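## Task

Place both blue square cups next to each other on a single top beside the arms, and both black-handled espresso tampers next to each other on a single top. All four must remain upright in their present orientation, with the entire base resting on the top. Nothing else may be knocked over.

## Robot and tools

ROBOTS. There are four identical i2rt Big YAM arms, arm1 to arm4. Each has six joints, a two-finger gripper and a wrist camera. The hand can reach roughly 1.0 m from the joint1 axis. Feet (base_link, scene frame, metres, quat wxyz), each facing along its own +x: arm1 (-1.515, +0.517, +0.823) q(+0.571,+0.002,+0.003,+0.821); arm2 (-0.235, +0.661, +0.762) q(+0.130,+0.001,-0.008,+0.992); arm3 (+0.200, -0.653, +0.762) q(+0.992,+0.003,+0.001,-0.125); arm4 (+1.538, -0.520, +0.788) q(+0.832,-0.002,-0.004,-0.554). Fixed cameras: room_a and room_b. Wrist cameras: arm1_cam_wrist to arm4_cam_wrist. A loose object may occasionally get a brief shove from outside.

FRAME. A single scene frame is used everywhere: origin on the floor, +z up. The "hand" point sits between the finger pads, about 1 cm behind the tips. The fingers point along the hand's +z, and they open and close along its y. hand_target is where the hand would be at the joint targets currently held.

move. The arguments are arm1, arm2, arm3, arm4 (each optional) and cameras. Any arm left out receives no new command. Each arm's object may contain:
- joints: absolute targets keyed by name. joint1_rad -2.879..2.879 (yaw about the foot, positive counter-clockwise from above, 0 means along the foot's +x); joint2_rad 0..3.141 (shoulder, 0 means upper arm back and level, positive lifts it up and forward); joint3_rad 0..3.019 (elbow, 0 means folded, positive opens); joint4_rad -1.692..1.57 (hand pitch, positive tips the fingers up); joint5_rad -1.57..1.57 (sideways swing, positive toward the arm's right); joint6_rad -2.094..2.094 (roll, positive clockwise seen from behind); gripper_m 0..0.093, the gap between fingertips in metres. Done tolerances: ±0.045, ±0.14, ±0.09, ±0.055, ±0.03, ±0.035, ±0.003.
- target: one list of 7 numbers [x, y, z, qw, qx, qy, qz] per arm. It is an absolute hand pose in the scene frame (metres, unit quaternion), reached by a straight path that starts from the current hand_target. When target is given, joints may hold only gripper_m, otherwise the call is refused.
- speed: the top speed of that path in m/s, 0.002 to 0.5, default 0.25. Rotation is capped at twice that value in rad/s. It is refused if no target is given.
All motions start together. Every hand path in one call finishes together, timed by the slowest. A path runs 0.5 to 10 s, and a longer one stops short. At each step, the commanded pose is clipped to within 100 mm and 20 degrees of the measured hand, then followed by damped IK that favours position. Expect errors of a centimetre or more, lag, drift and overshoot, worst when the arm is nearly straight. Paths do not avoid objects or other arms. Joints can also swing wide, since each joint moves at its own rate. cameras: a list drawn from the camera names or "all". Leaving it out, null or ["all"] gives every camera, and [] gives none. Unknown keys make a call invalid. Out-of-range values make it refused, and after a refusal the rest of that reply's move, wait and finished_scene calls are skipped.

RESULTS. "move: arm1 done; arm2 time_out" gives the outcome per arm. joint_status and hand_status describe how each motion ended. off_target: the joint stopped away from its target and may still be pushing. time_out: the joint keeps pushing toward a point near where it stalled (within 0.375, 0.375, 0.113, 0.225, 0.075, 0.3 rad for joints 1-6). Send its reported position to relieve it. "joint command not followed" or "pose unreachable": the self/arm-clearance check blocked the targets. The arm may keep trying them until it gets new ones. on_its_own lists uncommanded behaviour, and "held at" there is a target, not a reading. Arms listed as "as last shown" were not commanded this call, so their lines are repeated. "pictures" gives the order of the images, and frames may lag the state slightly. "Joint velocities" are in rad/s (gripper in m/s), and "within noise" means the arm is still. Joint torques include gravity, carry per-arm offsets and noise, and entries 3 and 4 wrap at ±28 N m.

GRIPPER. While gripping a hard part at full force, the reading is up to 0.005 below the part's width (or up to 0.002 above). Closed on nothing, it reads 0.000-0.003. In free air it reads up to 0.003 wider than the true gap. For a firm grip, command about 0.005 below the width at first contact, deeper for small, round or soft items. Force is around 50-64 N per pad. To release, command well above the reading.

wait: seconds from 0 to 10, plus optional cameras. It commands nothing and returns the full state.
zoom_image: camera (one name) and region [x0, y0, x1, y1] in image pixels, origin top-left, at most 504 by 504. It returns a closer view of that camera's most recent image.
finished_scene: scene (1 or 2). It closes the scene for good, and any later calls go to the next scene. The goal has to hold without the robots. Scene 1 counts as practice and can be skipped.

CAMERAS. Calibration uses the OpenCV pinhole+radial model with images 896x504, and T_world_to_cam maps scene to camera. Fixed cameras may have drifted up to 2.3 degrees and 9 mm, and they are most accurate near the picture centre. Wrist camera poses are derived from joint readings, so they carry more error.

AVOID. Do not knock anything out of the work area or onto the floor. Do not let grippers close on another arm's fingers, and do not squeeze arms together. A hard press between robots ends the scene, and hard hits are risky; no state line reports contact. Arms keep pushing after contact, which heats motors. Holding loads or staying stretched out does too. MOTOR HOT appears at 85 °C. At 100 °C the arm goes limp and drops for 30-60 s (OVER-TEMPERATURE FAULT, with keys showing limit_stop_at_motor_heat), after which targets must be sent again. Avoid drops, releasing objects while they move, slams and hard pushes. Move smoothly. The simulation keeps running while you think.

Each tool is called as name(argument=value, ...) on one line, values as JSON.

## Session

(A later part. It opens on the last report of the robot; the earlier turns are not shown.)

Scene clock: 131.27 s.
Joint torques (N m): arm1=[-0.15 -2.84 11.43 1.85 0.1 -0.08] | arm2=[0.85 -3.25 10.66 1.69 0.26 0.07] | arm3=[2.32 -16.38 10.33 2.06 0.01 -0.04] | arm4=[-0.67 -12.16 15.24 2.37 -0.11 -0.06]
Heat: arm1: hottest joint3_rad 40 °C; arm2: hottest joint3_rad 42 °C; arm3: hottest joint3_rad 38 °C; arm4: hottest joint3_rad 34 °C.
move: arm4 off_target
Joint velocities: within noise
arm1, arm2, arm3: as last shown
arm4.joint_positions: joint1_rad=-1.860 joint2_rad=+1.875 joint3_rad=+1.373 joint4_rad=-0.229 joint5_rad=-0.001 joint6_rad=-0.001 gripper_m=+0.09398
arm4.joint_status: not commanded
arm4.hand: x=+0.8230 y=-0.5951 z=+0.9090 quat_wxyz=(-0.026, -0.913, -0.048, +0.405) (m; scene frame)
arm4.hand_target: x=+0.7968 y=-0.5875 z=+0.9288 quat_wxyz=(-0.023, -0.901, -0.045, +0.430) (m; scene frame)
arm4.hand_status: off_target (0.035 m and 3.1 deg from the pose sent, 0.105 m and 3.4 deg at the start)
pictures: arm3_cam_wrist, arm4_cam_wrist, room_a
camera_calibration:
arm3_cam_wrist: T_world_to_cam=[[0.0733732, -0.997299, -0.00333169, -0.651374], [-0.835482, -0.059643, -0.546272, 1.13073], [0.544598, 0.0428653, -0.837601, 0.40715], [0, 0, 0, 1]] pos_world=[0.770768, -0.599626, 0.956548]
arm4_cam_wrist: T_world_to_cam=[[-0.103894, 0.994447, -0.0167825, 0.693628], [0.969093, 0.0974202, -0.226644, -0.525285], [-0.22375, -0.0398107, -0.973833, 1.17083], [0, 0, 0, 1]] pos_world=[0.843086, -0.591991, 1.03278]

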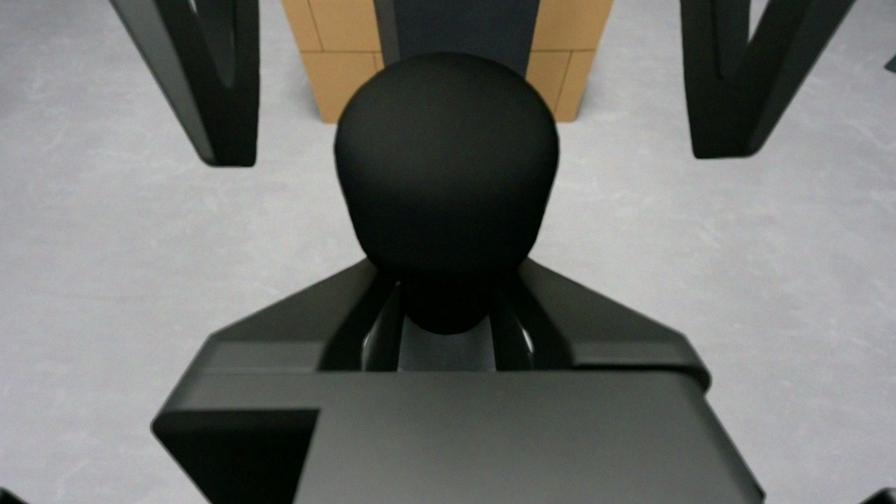

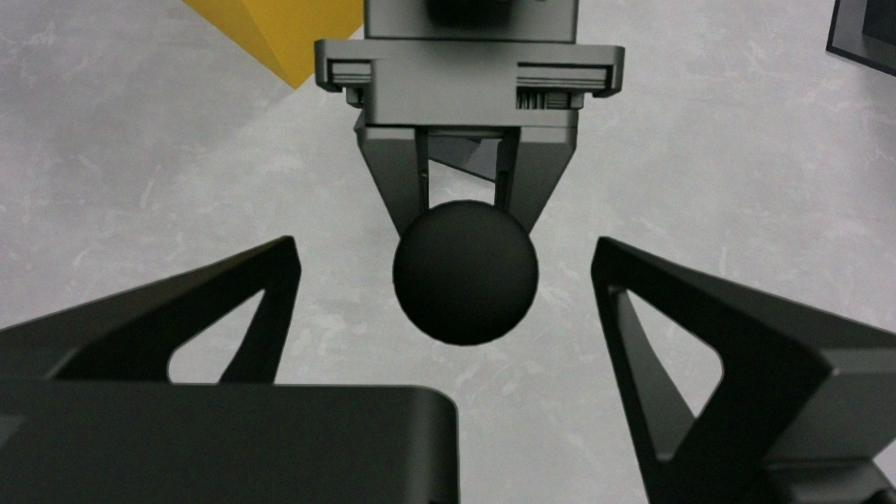

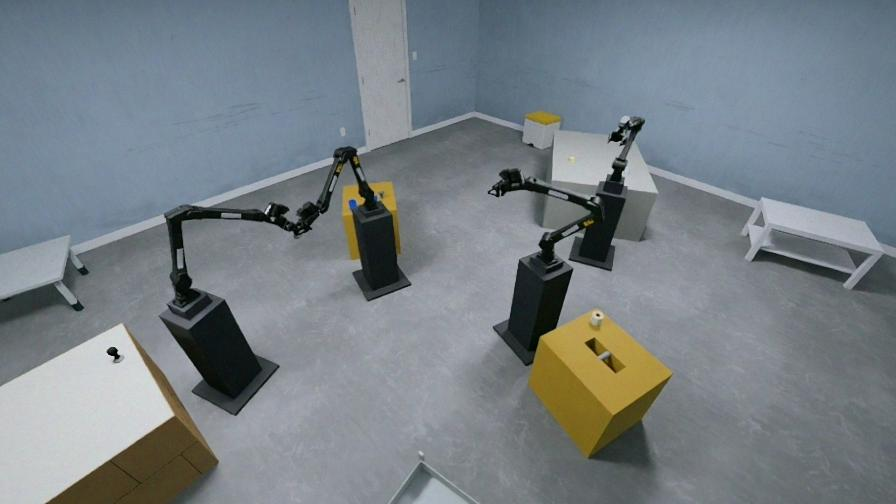

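move(arm4={"target":[0.794,-0.5815,0.926,-0.0231,-0.9016,-0.0449,0.4296],"speed":0.05}, cameras=["arm4_cam_wrist"])

move(arm4={"joints":{"gripper_m":0.036}}, cameras=["arm4_cam_wrist","arm3_cam_wrist"])

Scene clock: 132.70 s.
Joint torques (N m): arm1=[0.03 -3.14 11.55 2.11 0.08 -0.15] | arm2=[1.08 -3.43 10.78 1.74 0.3 0.13] | arm3=[2.32 -16.44 10.32 2.06 0.01 -0.04] | arm4=[-0.67 -12.1 14.99 2.56 -0.1 -0.08]
Heat: arm1: hottest joint3_rad 40 °C; arm2: hottest joint3_rad 42 °C; arm3: hottest joint3_rad 38 °C; arm4: hottest joint3_rad 34 °C.
move: arm4 off_target
Joint velocities: within noise
arm1, arm2, arm3: as last shown
arm4.joint_positions: joint1_rad=-1.871 joint2_rad=+1.875 joint3_rad=+1.373 joint4_rad=-0.229 joint5_rad=-0.009 joint6_rad=-0.007 gripper_m=+0.09398
arm4.joint_status: not commanded
arm4.hand: x=+0.8223 y=-0.5880 z=+0.9090 quat_wxyz=(-0.025, -0.913, -0.047, +0.405) (m; scene frame)
arm4.hand_target: x=+0.7967 y=-0.5809 z=+0.9268 quat_wxyz=(-0.023, -0.901, -0.045, +0.430) (m; scene frame)
arm4.hand_status: off_target (0.034 m and 3.1 deg from the pose sent, 0.036 m and 3.1 deg at the start)
pictures: arm4_cam_wrist
camera_calibration:
arm4_cam_wrist: T_world_to_cam=[[-0.102369, 0.994596, -0.0173197, 0.685849], [0.969251, 0.0958131, -0.226656, -0.526359], [-0.223771, -0.0399896, -0.973821, 1.17085], [0, 0, 0, 1]] pos_world=[0.842386, -0.584888, 1.03278]

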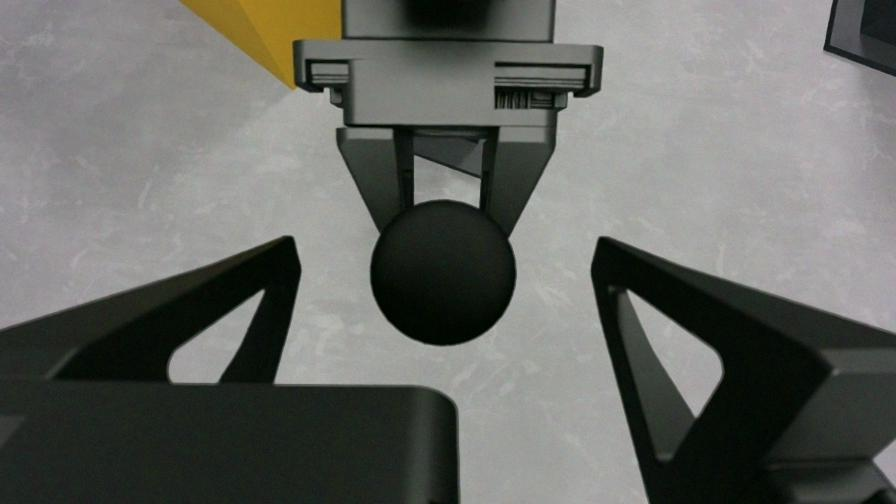

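Scene clock: 133.37 s.
Joint torques (N m): arm1=[1.03 -2.84 11.55 1.85 0.13 -0.07] | arm2=[0.85 -3.08 10.7 1.77 0.25 0.13] | arm3=[2.32 -16.44 10.33 2.06 0.01 -0.04] | arm4=[-0.67 -11.99 14.95 2.58 -0.06 -0.06]
Heat: arm1: hottest joint3_rad 40 °C; arm2: hottest joint3_rad 42 °C; arm3: hottest joint3_rad 38 °C; arm4: hottest joint3_rad 35 °C.
move: arm4 off_target
Joint velocities: within noise
arm1.joint_positions: joint1_rad=-1.812 joint2_rad=+0.793 joint3_rad=+0.980 joint4_rad=-0.487 joint5_rad=+0.017 joint6_rad=+0.016 gripper_m=+0.07994
arm1.joint_status: not commanded
arm1.hand: x=-1.0999 y=+0.5610 z=+1.2666 quat_wxyz=(-0.590, +0.034, -0.806, -0.031) (m; scene frame)
arm1.hand_target: x=-1.0987 y=+0.5635 z=+1.2726 quat_wxyz=(-0.590, +0.038, -0.806, -0.031) (m; scene frame)
arm1.hand_status: not commanded
arm2, arm3: as last shown
arm4.joint_positions: joint1_rad=-1.871 joint2_rad=+1.875 joint3_rad=+1.373 joint4_rad=-0.229 joint5_rad=-0.011 joint6_rad=-0.008 gripper_m=+0.04357
arm4.joint_status: gripper_m off_target (ended at +0.04360, target +0.03600)
arm4.hand: x=+0.8223 y=-0.5883 z=+0.9090 quat_wxyz=(-0.026, -0.913, -0.047, +0.405) (m; scene frame)
arm4.hand_target: x=+0.7967 y=-0.5810 z=+0.9268 quat_wxyz=(-0.023, -0.901, -0.045, +0.430) (m; scene frame)
arm4.hand_status: not commanded
pictures: arm3_cam_wrist, arm4_cam_wrist
camera_calibration:
arm3_cam_wrist: T_world_to_cam=[[0.0735193, -0.997289, -0.00300374, -0.651795], [-0.835465, -0.0599444, -0.546265, 1.13053], [0.544604, 0.0426705, -0.837607, 0.407034], [0, 0, 0, 1]] pos_world=[0.770768, -0.599627, 0.956548]
arm4_cam_wrist: T_world_to_cam=[[-0.10375, 0.99444, -0.0180455, 0.68787], [0.969132, 0.0969964, -0.226661, -0.525541], [-0.22365, -0.0410045, -0.973807, 1.17013], [0, 0, 0, 1]] pos_world=[0.842386, -0.585088, 1.03278]

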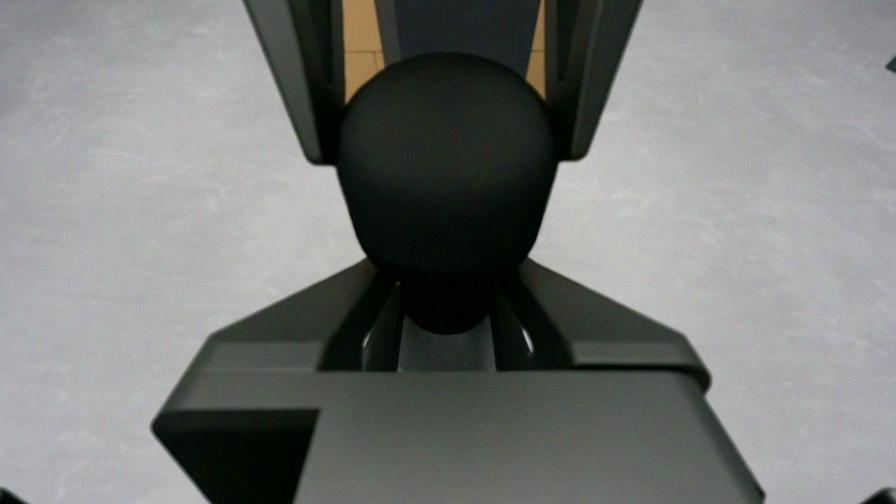

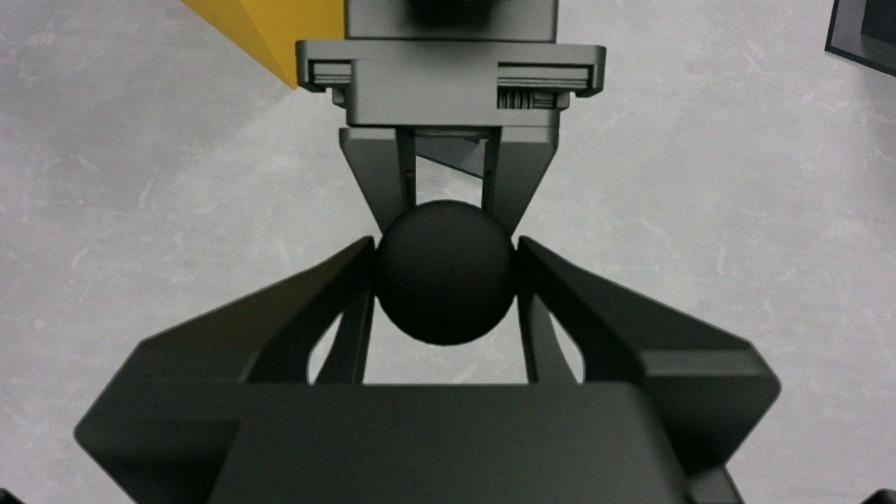

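move(arm3={"joints":{"gripper_m":0.08}}, cameras=[])

move(arm3={"target":[0.69,-0.605,0.882,0.584,-0.041,0.81,0.029],"speed":0.15}, cameras=["arm4_cam_wrist","arm3_cam_wrist"])

zoom_image(camera="arm3_cam_wrist", region=[300, 0, 600, 240])

move(arm3={"joints":{"joint2_rad":0.8,"joint3_rad":1.0,"joint4_rad":-0.5}}, arm4={"joints":{"joint1_rad":1.244,"joint2_rad":1.25,"joint3_rad":0.5,"joint4_rad":0.02,"joint5_rad":0,"joint6_rad":0}}, cameras=["arm4_cam_wrist","room_a"])

Scene clock: 135.47 s.
Joint torques (N m): arm1=[0.67 -2.9 11.66 1.7 0.11 -0.08] | arm2=[0.62 -3.02 10.66 1.81 0.25 0.11] | arm3=[2.32 -16.44 10.15 2.07 0.01 -0.04] | arm4=[-0.97 -14.8 14.71 2.5 -0.06 -0.06]
Heat: arm1: hottest joint3_rad 40 °C; arm2: hottest joint3_rad 42 °C; arm3: hottest joint3_rad 38 °C; arm4: hottest joint3_rad 35 °C.
move: arm3 done
Joint velocities: within noise
arm1: as last shown
arm2.joint_positions: joint1_rad=+2.149 joint2_rad=+0.791 joint3_rad=+0.888 joint4_rad=-0.497 joint5_rad=+0.010 joint6_rad=-0.003 gripper_m=+0.07492
arm2.joint_status: not commanded
arm2.hand: x=-0.1087 y=+0.2641 z=+1.1448 quat_wxyz=(+0.441, +0.493, +0.677, -0.322) (m; scene frame)
arm2.hand_target: x=-0.1032 y=+0.2629 z=+1.1478 quat_wxyz=(+0.444, +0.491, +0.678, -0.319) (m; scene frame)
arm2.hand_status: not commanded
arm3.joint_positions: joint1_rad=+0.347 joint2_rad=+1.794 joint3_rad=+0.885 joint4_rad=+0.532 joint5_rad=+0.002 joint6_rad=-0.003 gripper_m=+0.07985
arm3.joint_status: all done
arm3.hand: x=+0.8321 y=-0.5934 z=+0.8549 quat_wxyz=(-0.562, +0.038, -0.826, -0.028) (m; scene frame)
arm3.hand_target: x=+0.8473 y=-0.5890 z=+0.8820 quat_wxyz=(-0.584, +0.041, -0.810, -0.029) (m; scene frame)
arm3.hand_status: not commanded
arm4.joint_positions: joint1_rad=-1.871 joint2_rad=+1.910 joint3_rad=+1.373 joint4_rad=-0.229 joint5_rad=-0.011 joint6_rad=-0.008 gripper_m=+0.04357
arm4.joint_status: not commanded
arm4.hand: x=+0.8231 y=-0.5884 z=+0.8848 quat_wxyz=(-0.025, -0.920, -0.048, +0.389) (m; scene frame)
arm4.hand_target: x=+0.7967 y=-0.5810 z=+0.9265 quat_wxyz=(-0.023, -0.902, -0.045, +0.430) (m; scene frame)
arm4.hand_status: not commanded
pictures: none
No camera images: "cameras" was empty.

Scene clock: 137.20 s.
Joint torques (N m): arm1=[0.03 -2.67 11.44 1.84 0.11 -0.08] | arm2=[0.67 -3.55 10.73 1.72 0.24 0.08] | arm3=[2.26 -10.75 5.7 2.93 0.02 -0.05] | arm4=[-0.91 -14.56 14.74 2.5 -0.06 -0.07]
Heat: arm1: hottest joint3_rad 40 °C; arm2: hottest joint3_rad 42 °C; arm3: hottest joint3_rad 38 °C; arm4: hottest joint3_rad 35 °C.
move: arm3 off_target
Joint velocities: within noise
arm1, arm4: as last shown
arm2.joint_positions: joint1_rad=+2.150 joint2_rad=+0.791 joint3_rad=+0.888 joint4_rad=-0.497 joint5_rad=+0.010 joint6_rad=-0.003 gripper_m=+0.07492
arm2.joint_status: not commanded
arm2.hand: x=-0.1086 y=+0.2641 z=+1.1448 quat_wxyz=(+0.441, +0.493, +0.677, -0.322) (m; scene frame)
arm2.hand_target: x=-0.1030 y=+0.2630 z=+1.1478 quat_wxyz=(+0.444, +0.491, +0.678, -0.319) (m; scene frame)
arm2.hand_status: not commanded
arm3.joint_positions: joint1_rad=+0.347 joint2_rad=+1.473 joint3_rad=+0.485 joint4_rad=+0.634 joint5_rad=+0.002 joint6_rad=-0.003 gripper_m=+0.07989
arm3.joint_status: not commanded
arm3.hand: x=+0.6907 y=-0.6071 z=+0.8713 quat_wxyz=(-0.571, +0.038, -0.820, -0.028) (m; scene frame)
arm3.hand_target: x=+0.6901 y=-0.6050 z=+0.8819 quat_wxyz=(-0.584, +0.041, -0.810, -0.029) (m; scene frame)
arm3.hand_status: off_target (0.011 m and 1.9 deg from the pose sent, 0.145 m and 3.2 deg at the start)
pictures: arm3_cam_wrist, arm4_cam_wrist
camera_calibration:
arm3_cam_wrist: T_world_to_cam=[[0.0734018, -0.997296, -0.00348373, -0.654551], [-0.821978, -0.0585193, -0.566505, 1.03113], [0.56477, 0.044446, -0.824051, 0.474272], [0, 0, 0, 1]] pos_world=[0.627754, -0.61352, 0.972682]
arm4_cam_wrist: T_world_to_cam=[[-0.103382, 0.994473, -0.0183283, 0.687575], [0.976355, 0.0979465, -0.192712, -0.567138], [-0.189851, -0.0378178, -0.981084, 1.12726], [0, 0, 0, 1]] pos_world=[0.838822, -0.585595, 1.00925]

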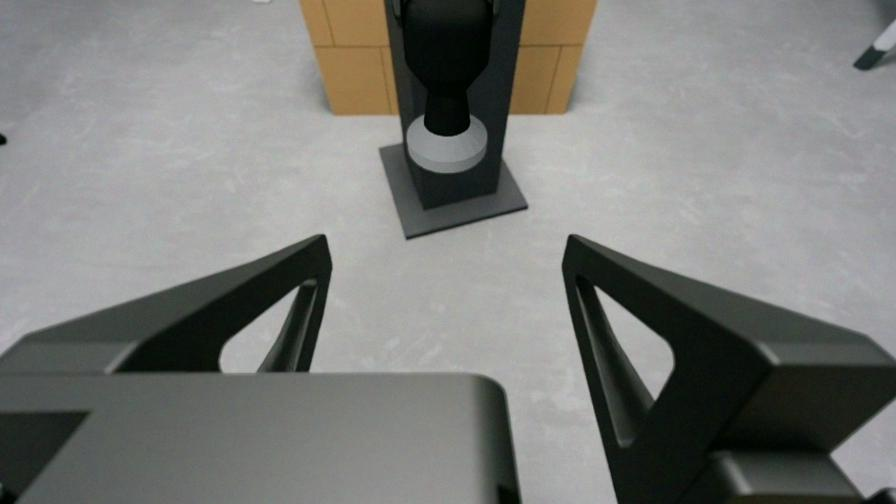

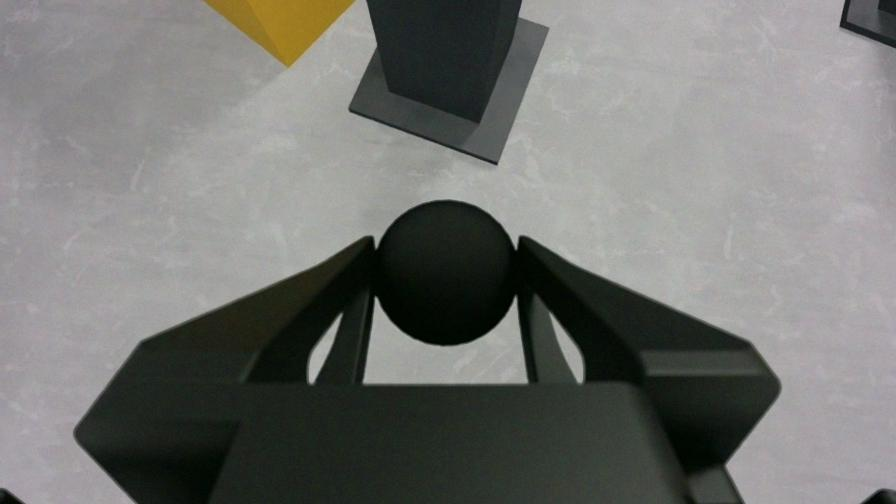

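Scaled by 1.680 from the camera's 896x504 image, which has a finer 1280x720 frame.

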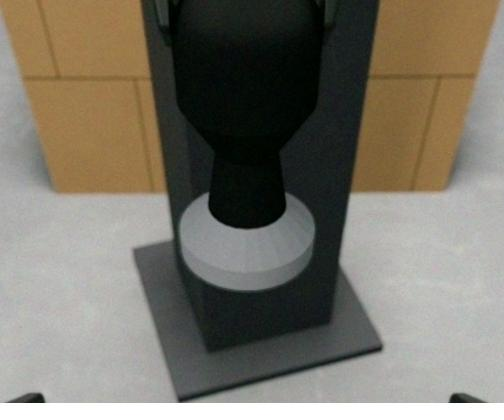

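Scene clock: 139.70 s.
Joint torques (N m): arm1=[0.91 -2.67 11.51 1.94 0.09 -0.11] | arm2=[1.2 -2.96 10.74 1.73 0.29 0.12] | arm3=[2.14 -3.37 12.56 1.4 0.02 -0.05] | arm4=[1.55 -6.36 8.25 2.37 0.07 0.09]
Heat: arm1: hottest joint3_rad 40 °C; arm2: hottest joint3_rad 42 °C; arm3: hottest joint3_rad 38 °C; arm4: hottest joint3_rad 35 °C.
move: arm3 done; arm4 done
Joint velocities: within noise
arm1, arm2: as last shown
arm3.joint_positions: joint1_rad=+0.347 joint2_rad=+0.802 joint3_rad=+0.968 joint4_rad=-0.488 joint5_rad=+0.002 joint6_rad=-0.003 gripper_m=+0.07989
arm3.joint_status: all done
arm3.hand: x=+0.6154 y=-0.6166 z=+1.1971 quat_wxyz=(-0.584, +0.038, -0.810, -0.029) (m; scene frame)
arm3.hand_target: x=+0.6138 y=-0.6150 z=+1.2144 quat_wxyz=(-0.593, +0.041, -0.804, -0.029) (m; scene frame)
arm3.hand_status: not commanded
arm4.joint_positions: joint1_rad=+1.232 joint2_rad=+1.281 joint3_rad=+0.500 joint4_rad=+0.008 joint5_rad=-0.002 joint6_rad=-0.007 gripper_m=+0.04359
arm4.joint_status: all done
arm4.hand: x=+1.9624 y=-0.4955 z=+0.8622 quat_wxyz=(-0.390, +0.031, -0.920, -0.007) (m; scene frame)
arm4.hand_target: x=+1.9659 y=-0.4901 z=+0.8774 quat_wxyz=(-0.410, +0.033, -0.911, -0.011) (m; scene frame)
arm4.hand_status: not commanded
pictures: arm4_cam_wrist, room_a
camera_calibration:
arm4_cam_wrist: T_world_to_cam=[[0.0577557, -0.998329, 0.00180757, -0.608483], [-0.979537, -0.057018, -0.193019, 2.06874], [0.192799, 0.00937735, -0.981193, 0.597374], [0, 0, 0, 1]] pos_world=[1.94638, -0.495113, 0.986545]

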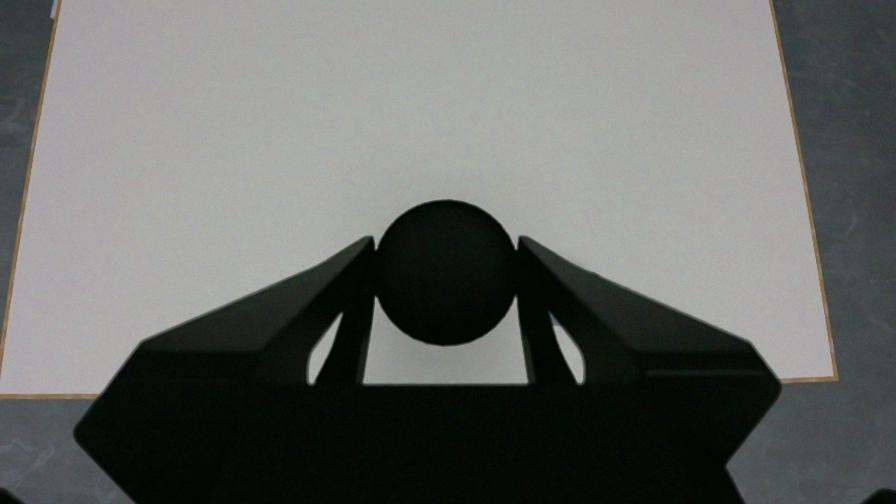

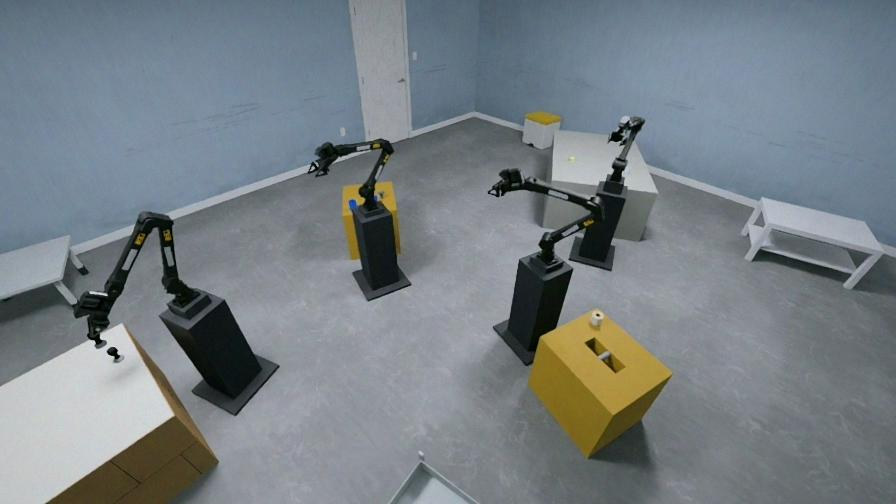

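move(arm4={"target":[1.982,-0.49,0.66,0.4065,-0.0319,0.9130,0.0142],"speed":0.15}, cameras=["arm4_cam_wrist","room_a","room_b"])

zoom_image(camera="room_b", region=[540, 350, 640, 430])

zoom_image(camera="room_a", region=[60, 300, 160, 380])

Scene clock: 142.63 s.
Joint torques (N m): arm1=[1.26 -3.08 11.59 2.1 0.09 -0.15] | arm2=[0.85 -2.67 10.69 1.77 0.27 0.11] | arm3=[2.2 -3.37 12.56 1.39 0.02 -0.05] | arm4=[1.38 -7.94 2.78 3.25 -0.08 0.12]
Heat: arm1: hottest joint3_rad 40 °C; arm2: hottest joint3_rad 42 °C; arm3: hottest joint3_rad 38 °C; arm4: hottest joint3_rad 35 °C.
move: arm4 off_target
Joint velocities: within noise
arm1, arm2, arm3: as last shown
arm2.hand_target: x=-0.1031 y=+0.2630 z=+1.1478 quat_wxyz=(+0.444, +0.491, +0.678, -0.319) (m; scene frame)
arm4.joint_positions: joint1_rad=+1.232 joint2_rad=+2.117 joint3_rad=+0.489 joint4_rad=+0.843 joint5_rad=-0.005 joint6_rad=-0.004 gripper_m=+0.04359
arm4.joint_status: not commanded
arm4.hand: x=+1.9665 y=-0.4962 z=+0.6541 quat_wxyz=(-0.385, +0.030, -0.922, -0.009) (m; scene frame)
arm4.hand_target: x=+1.9816 y=-0.4899 z=+0.6604 quat_wxyz=(-0.406, +0.032, -0.913, -0.014) (m; scene frame)
arm4.hand_status: off_target (0.018 m and 2.7 deg from the pose sent, 0.203 m and 2.2 deg at the start)
pictures: arm4_cam_wrist, room_a, room_b
camera_calibration:
arm4_cam_wrist: T_world_to_cam=[[0.0585572, -0.998282, -0.00221373, -0.607928], [-0.981478, -0.0571661, -0.182847, 2.02957], [0.182406, 0.0128797, -0.983139, 0.415995], [0, 0, 0, 1]] pos_world=[1.9517, -0.496218, 0.778735]

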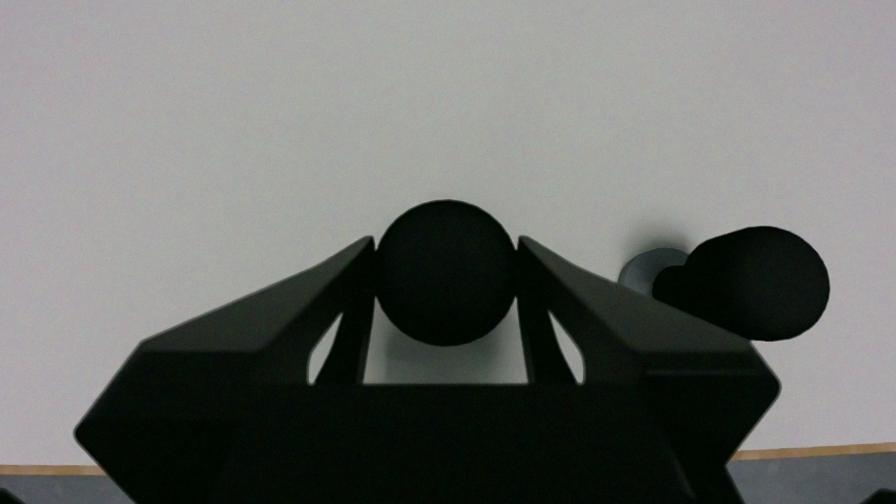

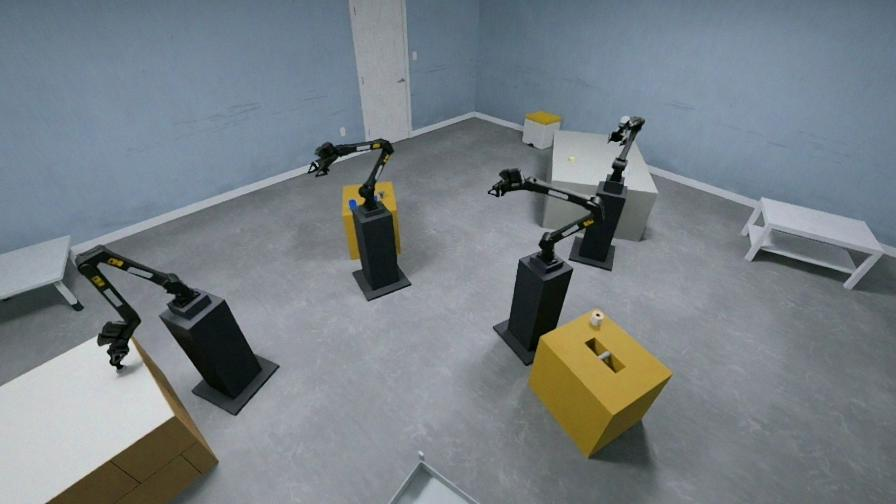

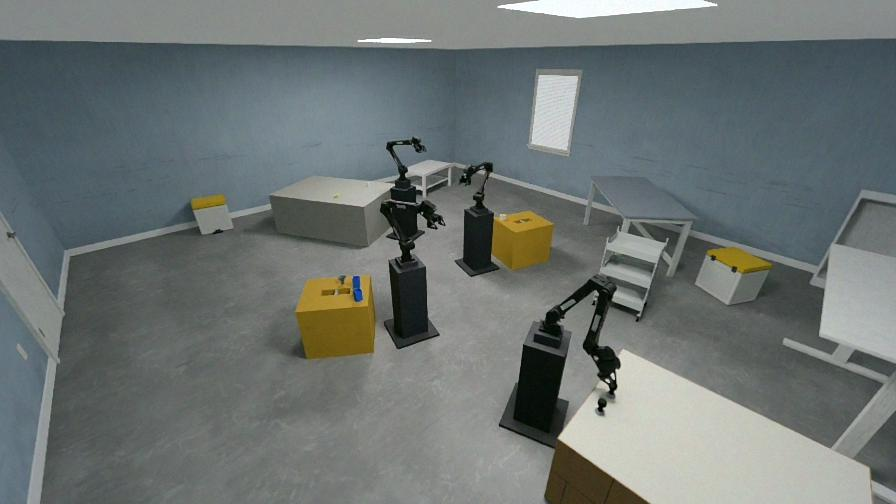

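Scaled by 5.040 from the camera's 896x504 image, which has a finer 1280x720 frame.

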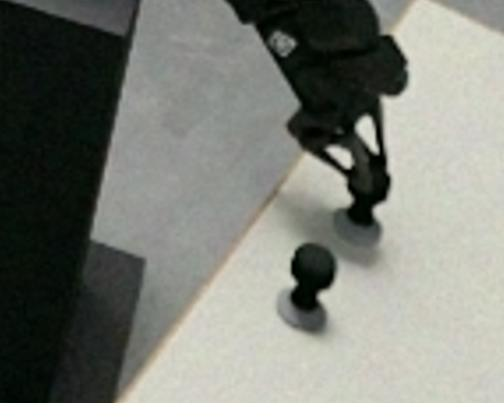

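Scaled by 5.040 from the camera's 896x504 image, which has a finer 1280x720 frame.

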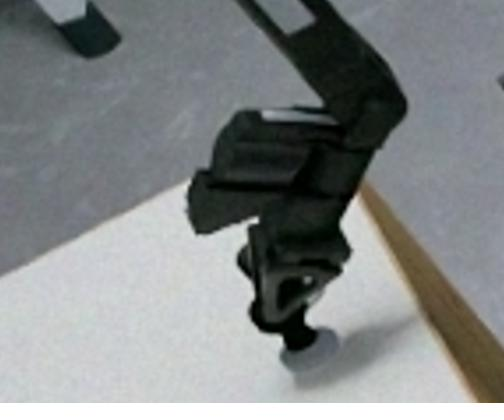

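move(arm4={"target":[1.982,-0.487,0.638,0.4065,-0.0319,0.9130,0.0142],"speed":0.06}, cameras=["arm4_cam_wrist","room_b"])

zoom_image(camera="room_b", region=[570, 370, 640, 430])

move(arm4={"target":[1.982,-0.487,0.629,0.4065,-0.0319,0.9130,0.0142],"speed":0.04}, cameras=["arm4_cam_wrist","room_b"])

zoom_image(camera="room_b", region=[570, 370, 640, 430])

Scene clock: 144.90 s.
Joint torques (N m): arm1=[0.73 -3.19 11.64 2.04 0.06 -0.08] | arm2=[0.67 -3.25 10.66 1.74 0.29 0.11] | arm3=[2.2 -3.37 12.55 1.4 0.02 -0.05] | arm4=[1.55 -8.18 1.99 3.26 0.07 0.1]
Heat: arm1: hottest joint3_rad 40 °C; arm2: hottest joint3_rad 42 °C; arm3: hottest joint3_rad 38 °C; arm4: hottest joint3_rad 35 °C.
move: arm4 off_target
Joint velocities: within noise
arm1, arm2, arm3: as last shown
arm4.joint_positions: joint1_rad=+1.238 joint2_rad=+2.206 joint3_rad=+0.517 joint4_rad=+0.907 joint5_rad=-0.002 joint6_rad=+0.003 gripper_m=+0.04359
arm4.joint_status: not commanded
arm4.hand: x=+1.9684 y=-0.4939 z=+0.6329 quat_wxyz=(-0.386, +0.030, -0.922, -0.010) (m; scene frame)
arm4.hand_target: x=+1.9817 y=-0.4870 z=+0.6383 quat_wxyz=(-0.406, +0.032, -0.913, -0.014) (m; scene frame)
arm4.hand_status: off_target (0.016 m and 2.6 deg from the pose sent, 0.024 m and 2.7 deg at the start)
pictures: arm4_cam_wrist, room_b
camera_calibration:
arm4_cam_wrist: T_world_to_cam=[[0.0582027, -0.998294, -0.00466143, -0.603542], [-0.981033, -0.0563302, -0.185478, 2.02899], [0.184899, 0.0153683, -0.982637, 0.390702], [0, 0, 0, 1]] pos_world=[1.95339, -0.494224, 0.757438]

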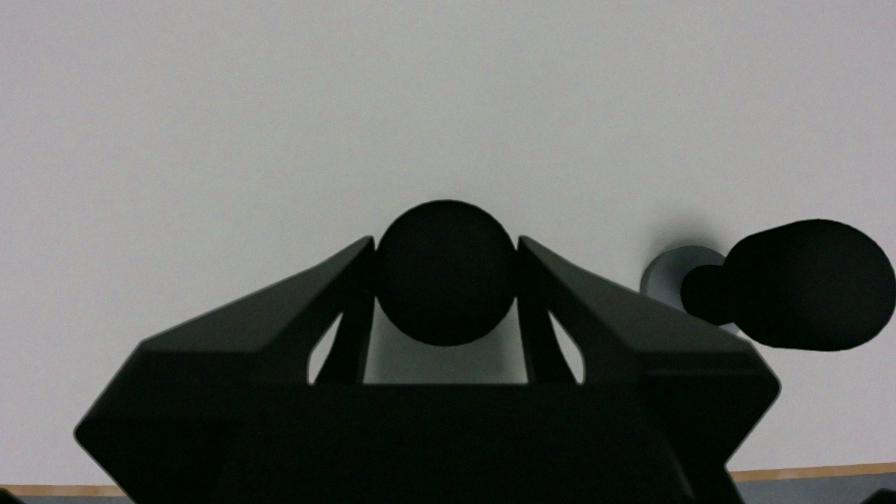

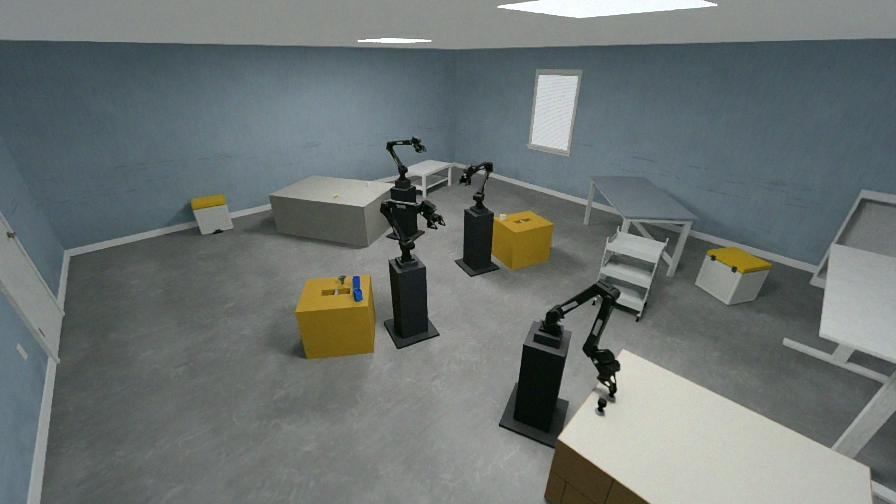

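Scaled by 7.200 from the camera's 896x504 image, which has a finer 1280x720 frame.

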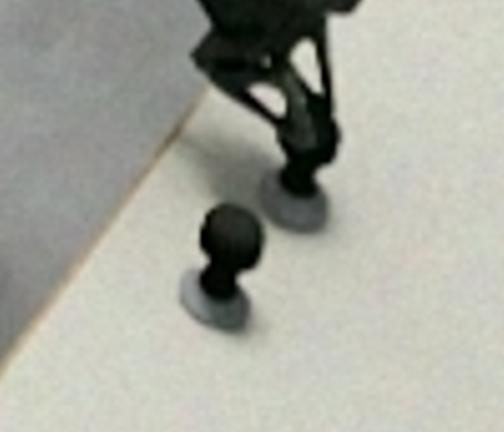

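Scene clock: 145.87 s.
Joint torques (N m): arm1=[0.73 -2.43 11.49 1.77 0.11 -0.12] | arm2=[0.79 -3.02 10.7 1.84 0.29 0.11] | arm3=[2.2 -3.37 12.56 1.4 0.02 -0.05] | arm4=[1.55 -8.12 1.78 3.22 0.07 0.1]
Heat: arm1: hottest joint3_rad 40 °C; arm2: hottest joint3_rad 42 °C; arm3: hottest joint3_rad 38 °C; arm4: hottest joint3_rad 35 °C.
move: arm4 off_target
Joint velocities: within noise
arm1, arm2, arm3: as last shown
arm4.joint_positions: joint1_rad=+1.238 joint2_rad=+2.237 joint3_rad=+0.529 joint4_rad=+0.932 joint5_rad=-0.002 joint6_rad=+0.003 gripper_m=+0.04359
arm4.joint_status: not commanded
arm4.hand: x=+1.9702 y=-0.4939 z=+0.6260 quat_wxyz=(-0.389, +0.029, -0.921, -0.010) (m; scene frame)
arm4.hand_target: x=+1.9817 y=-0.4870 z=+0.6293 quat_wxyz=(-0.406, +0.032, -0.913, -0.014) (m; scene frame)
arm4.hand_status: off_target (0.014 m and 2.2 deg from the pose sent, 0.016 m and 2.6 deg at the start)
pictures: arm4_cam_wrist, room_b
camera_calibration:
arm4_cam_wrist: T_world_to_cam=[[0.0579418, -0.998307, -0.00499051, -0.60289], [-0.979978, -0.0559227, -0.191092, 2.03112], [0.190489, 0.0159628, -0.981559, 0.372186], [0, 0, 0, 1]] pos_world=[1.95448, -0.494225, 0.750444]

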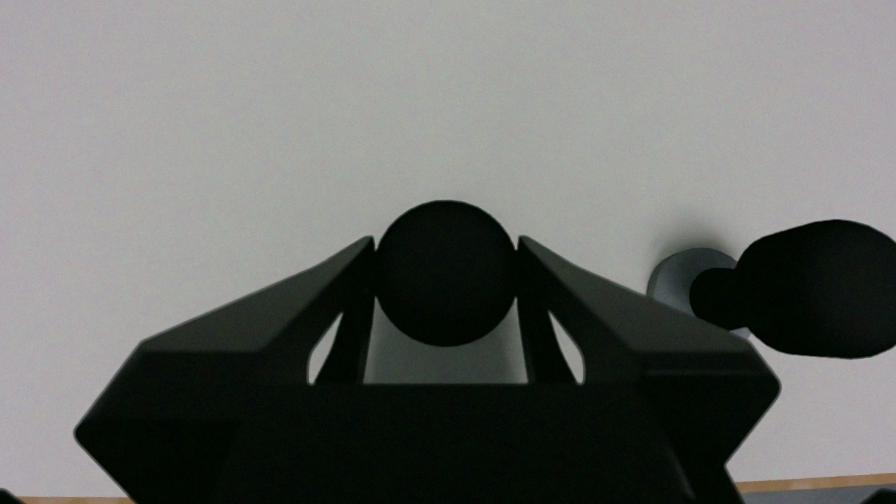

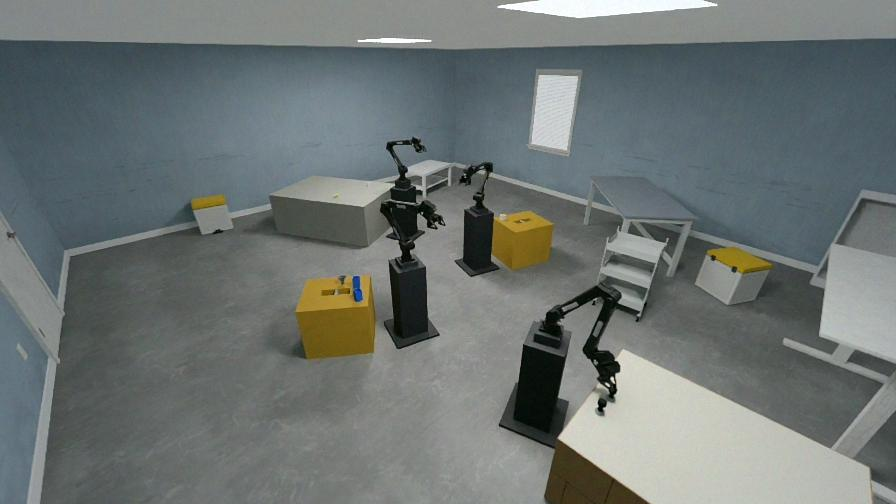

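Scaled by 7.200 from the camera's 896x504 image, which has a finer 1280x720 frame.

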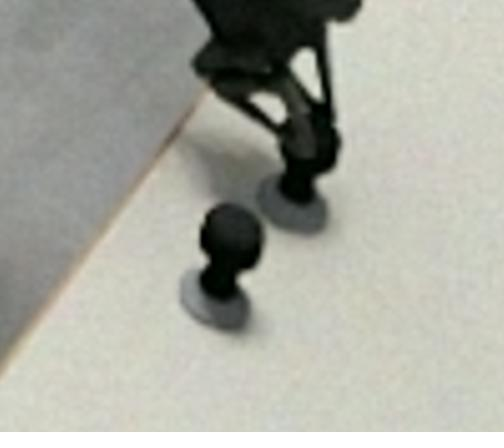

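move(arm4={"target":[1.982,-0.487,0.624,0.4065,-0.0319,0.9130,0.0142],"speed":0.03}, cameras=[])

move(arm4={"target":[1.982,-0.487,0.619,0.4065,-0.0319,0.9130,0.0142],"speed":0.03}, cameras=["room_b","room_a"])

zoom_image(camera="room_b", region=[570, 370, 640, 430])

zoom_image(camera="room_a", region=[70, 320, 150, 380])

Scene clock: 147.33 s.
Joint torques (N m): arm1=[0.91 -2.84 11.58 1.96 0.1 -0.14] | arm2=[0.79 -3.25 10.54 1.69 0.31 0.13] | arm3=[2.2 -3.37 12.56 1.4 0.02 -0.05] | arm4=[1.49 -7.53 1.95 2.95 0.07 0.09]
Heat: arm1: hottest joint3_rad 41 °C; arm2: hottest joint3_rad 43 °C; arm3: hottest joint3_rad 38 °C; arm4: hottest joint3_rad 35 °C.
move: arm4 off_target
Joint velocities: within noise
arm1, arm2, arm3: as last shown
arm4.joint_positions: joint1_rad=+1.239 joint2_rad=+2.248 joint3_rad=+0.533 joint4_rad=+0.952 joint5_rad=-0.002 joint6_rad=+0.005 gripper_m=+0.04359
arm4.joint_status: not commanded
arm4.hand: x=+1.9723 y=-0.4936 z=+0.6252 quat_wxyz=(-0.395, +0.029, -0.918, -0.011) (m; scene frame)
arm4.hand_target: x=+1.9817 y=-0.4869 z=+0.6242 quat_wxyz=(-0.406, +0.032, -0.913, -0.014) (m; scene frame)
arm4.hand_status: off_target (0.012 m and 1.6 deg from the pose sent, 0.014 m and 2.3 deg at the start)
pictures: none
No camera images: "cameras" was empty.

Scene clock: 148.30 s.
Joint torques (N m): arm1=[1.14 -3.9 11.58 2.06 0.1 -0.1] | arm2=[0.38 -3.43 10.7 1.8 0.27 0.11] | arm3=[2.2 -3.37 12.55 1.4 0.02 -0.05] | arm4=[1.67 -6.83 2.36 2.54 0.08 0.07]
Heat: arm1: hottest joint3_rad 41 °C; arm2: hottest joint3_rad 43 °C; arm3: hottest joint3_rad 39 °C; arm4: hottest joint3_rad 34 °C.
move: arm4 off_target
Joint velocities: within noise
arm1.joint_positions: joint1_rad=-1.812 joint2_rad=+0.793 joint3_rad=+0.980 joint4_rad=-0.487 joint5_rad=+0.017 joint6_rad=+0.016 gripper_m=+0.07994
arm1.joint_status: not commanded
arm1.hand: x=-1.0999 y=+0.5610 z=+1.2666 quat_wxyz=(-0.590, +0.034, -0.806, -0.031) (m; scene frame)
arm1.hand_target: x=-1.0987 y=+0.5635 z=+1.2726 quat_wxyz=(-0.590, +0.038, -0.806, -0.031) (m; scene frame)
arm1.hand_status: not commanded
arm2, arm3: as last shown
arm4.joint_positions: joint1_rad=+1.239 joint2_rad=+2.258 joint3_rad=+0.533 joint4_rad=+0.973 joint5_rad=-0.002 joint6_rad=+0.006 gripper_m=+0.04359
arm4.joint_status: not commanded
arm4.hand: x=+1.9730 y=-0.4935 z=+0.6249 quat_wxyz=(-0.400, +0.028, -0.916, -0.011) (m; scene frame)
arm4.hand_target: x=+1.9816 y=-0.4870 z=+0.6193 quat_wxyz=(-0.406, +0.032, -0.913, -0.014) (m; scene frame)
arm4.hand_status: off_target (0.013 m and 1.0 deg from the pose sent, 0.013 m and 1.6 deg at the start)
pictures: room_a, room_b

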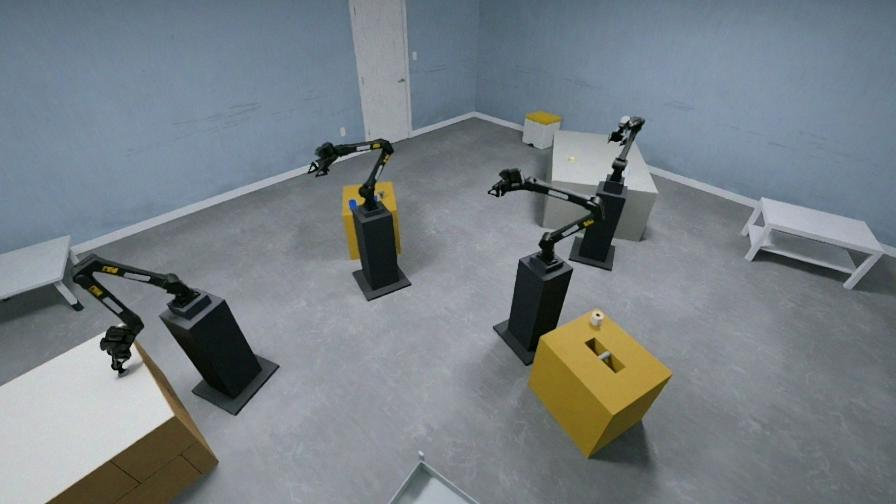

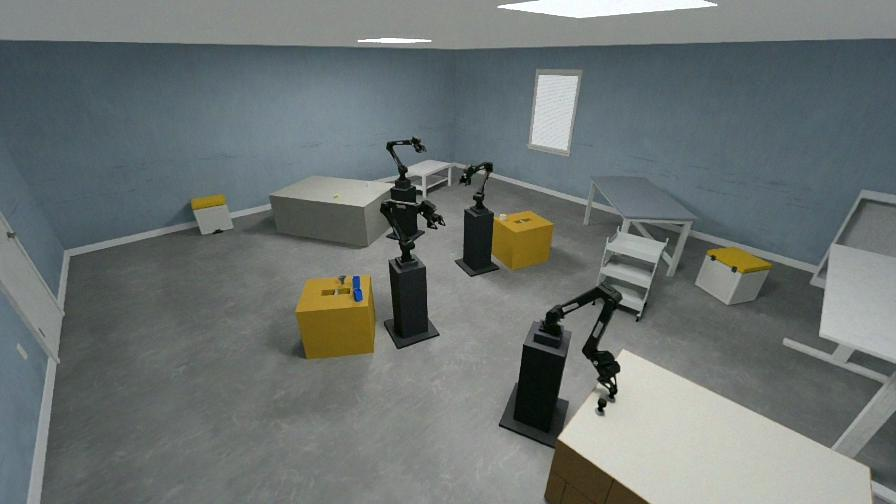

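Scaled by 7.200 from the camera's 896x504 image, which has a finer 1280x720 frame.

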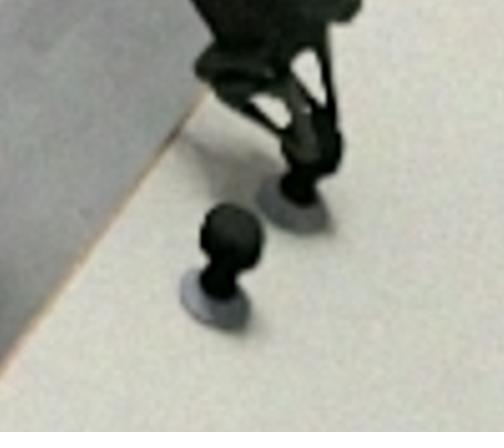

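Scaled by 6.300 from the camera's 896x504 image, which has a finer 1280x720 frame.

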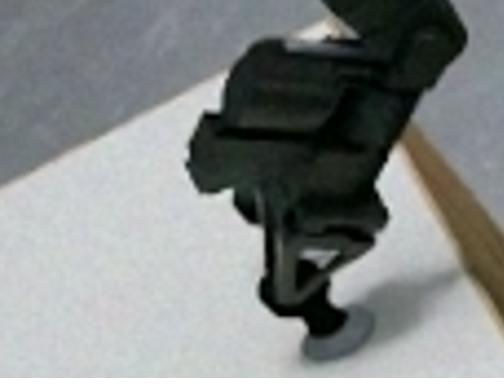

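move(arm4={"joints":{"gripper_m":0.065}}, cameras=["arm4_cam_wrist","room_b"])

zoom_image(camera="room_b", region=[570, 370, 640, 430])

Scene clock: 149.30 s.
Joint torques (N m): arm1=[1.32 -2.9 11.55 2.04 0.09 -0.09] | arm2=[0.15 -3.14 10.71 1.76 0.27 0.12] | arm3=[2.2 -3.37 12.55 1.4 0.02 -0.05] | arm4=[1.73 -7.65 0.9 2.5 0.03 0.08]
Heat: arm1: hottest joint3_rad 41 °C; arm2: hottest joint3_rad 43 °C; arm3: hottest joint3_rad 39 °C; arm4: hottest joint3_rad 34 °C.
move: arm4 done
Joint velocities: within noise
arm1, arm2, arm3: as last shown
arm4.joint_positions: joint1_rad=+1.239 joint2_rad=+2.265 joint3_rad=+0.554 joint4_rad=+0.974 joint5_rad=-0.001 joint6_rad=+0.006 gripper_m=+0.06486
arm4.joint_status: all done
arm4.hand: x=+1.9824 y=-0.4931 z=+0.6248 quat_wxyz=(-0.407, +0.028, -0.913, -0.011) (m; scene frame)
arm4.hand_target: x=+1.9816 y=-0.4870 z=+0.6193 quat_wxyz=(-0.406, +0.032, -0.913, -0.014) (m; scene frame)
arm4.hand_status: not commanded
pictures: arm4_cam_wrist, room_b
camera_calibration:
arm4_cam_wrist: T_world_to_cam=[[0.0559576, -0.998411, -0.00662491, -0.597974], [-0.972118, -0.0529683, -0.22843, 2.05205], [0.227716, 0.0192226, -0.973538, 0.291506], [0, 0, 0, 1]] pos_world=[1.96191, -0.493934, 0.74858]

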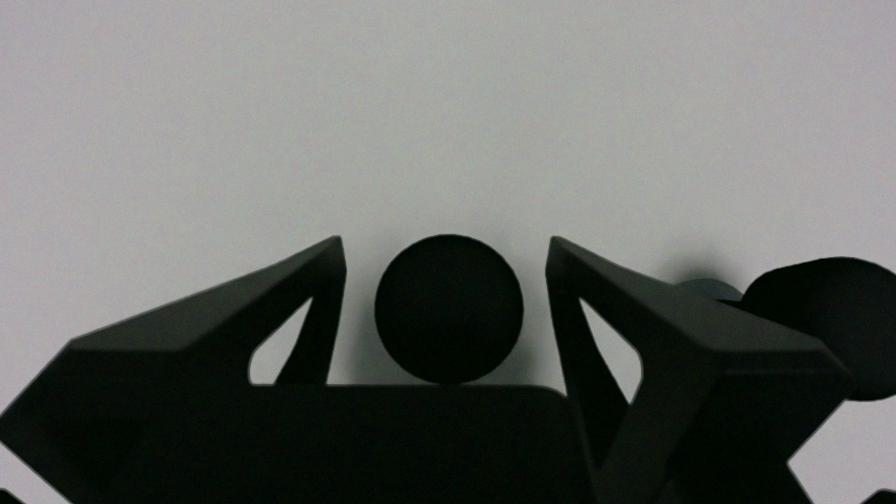

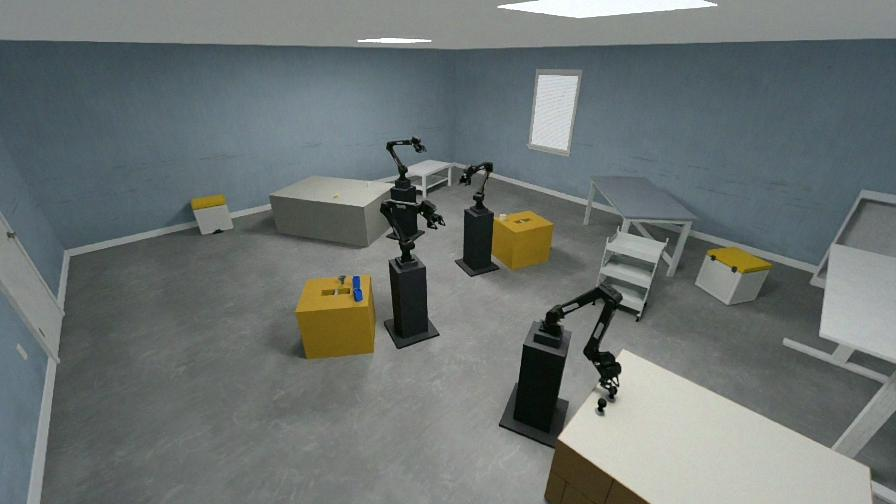

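Scaled by 7.200 from the camera's 896x504 image, which has a finer 1280x720 frame.

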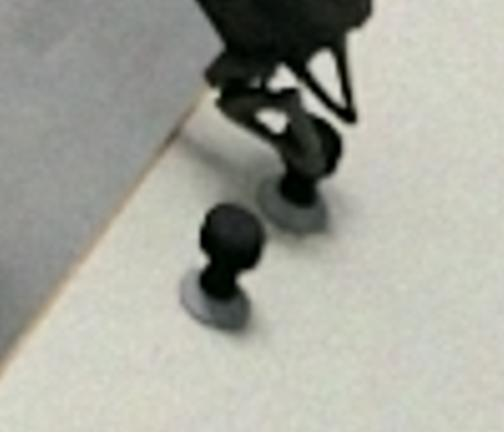

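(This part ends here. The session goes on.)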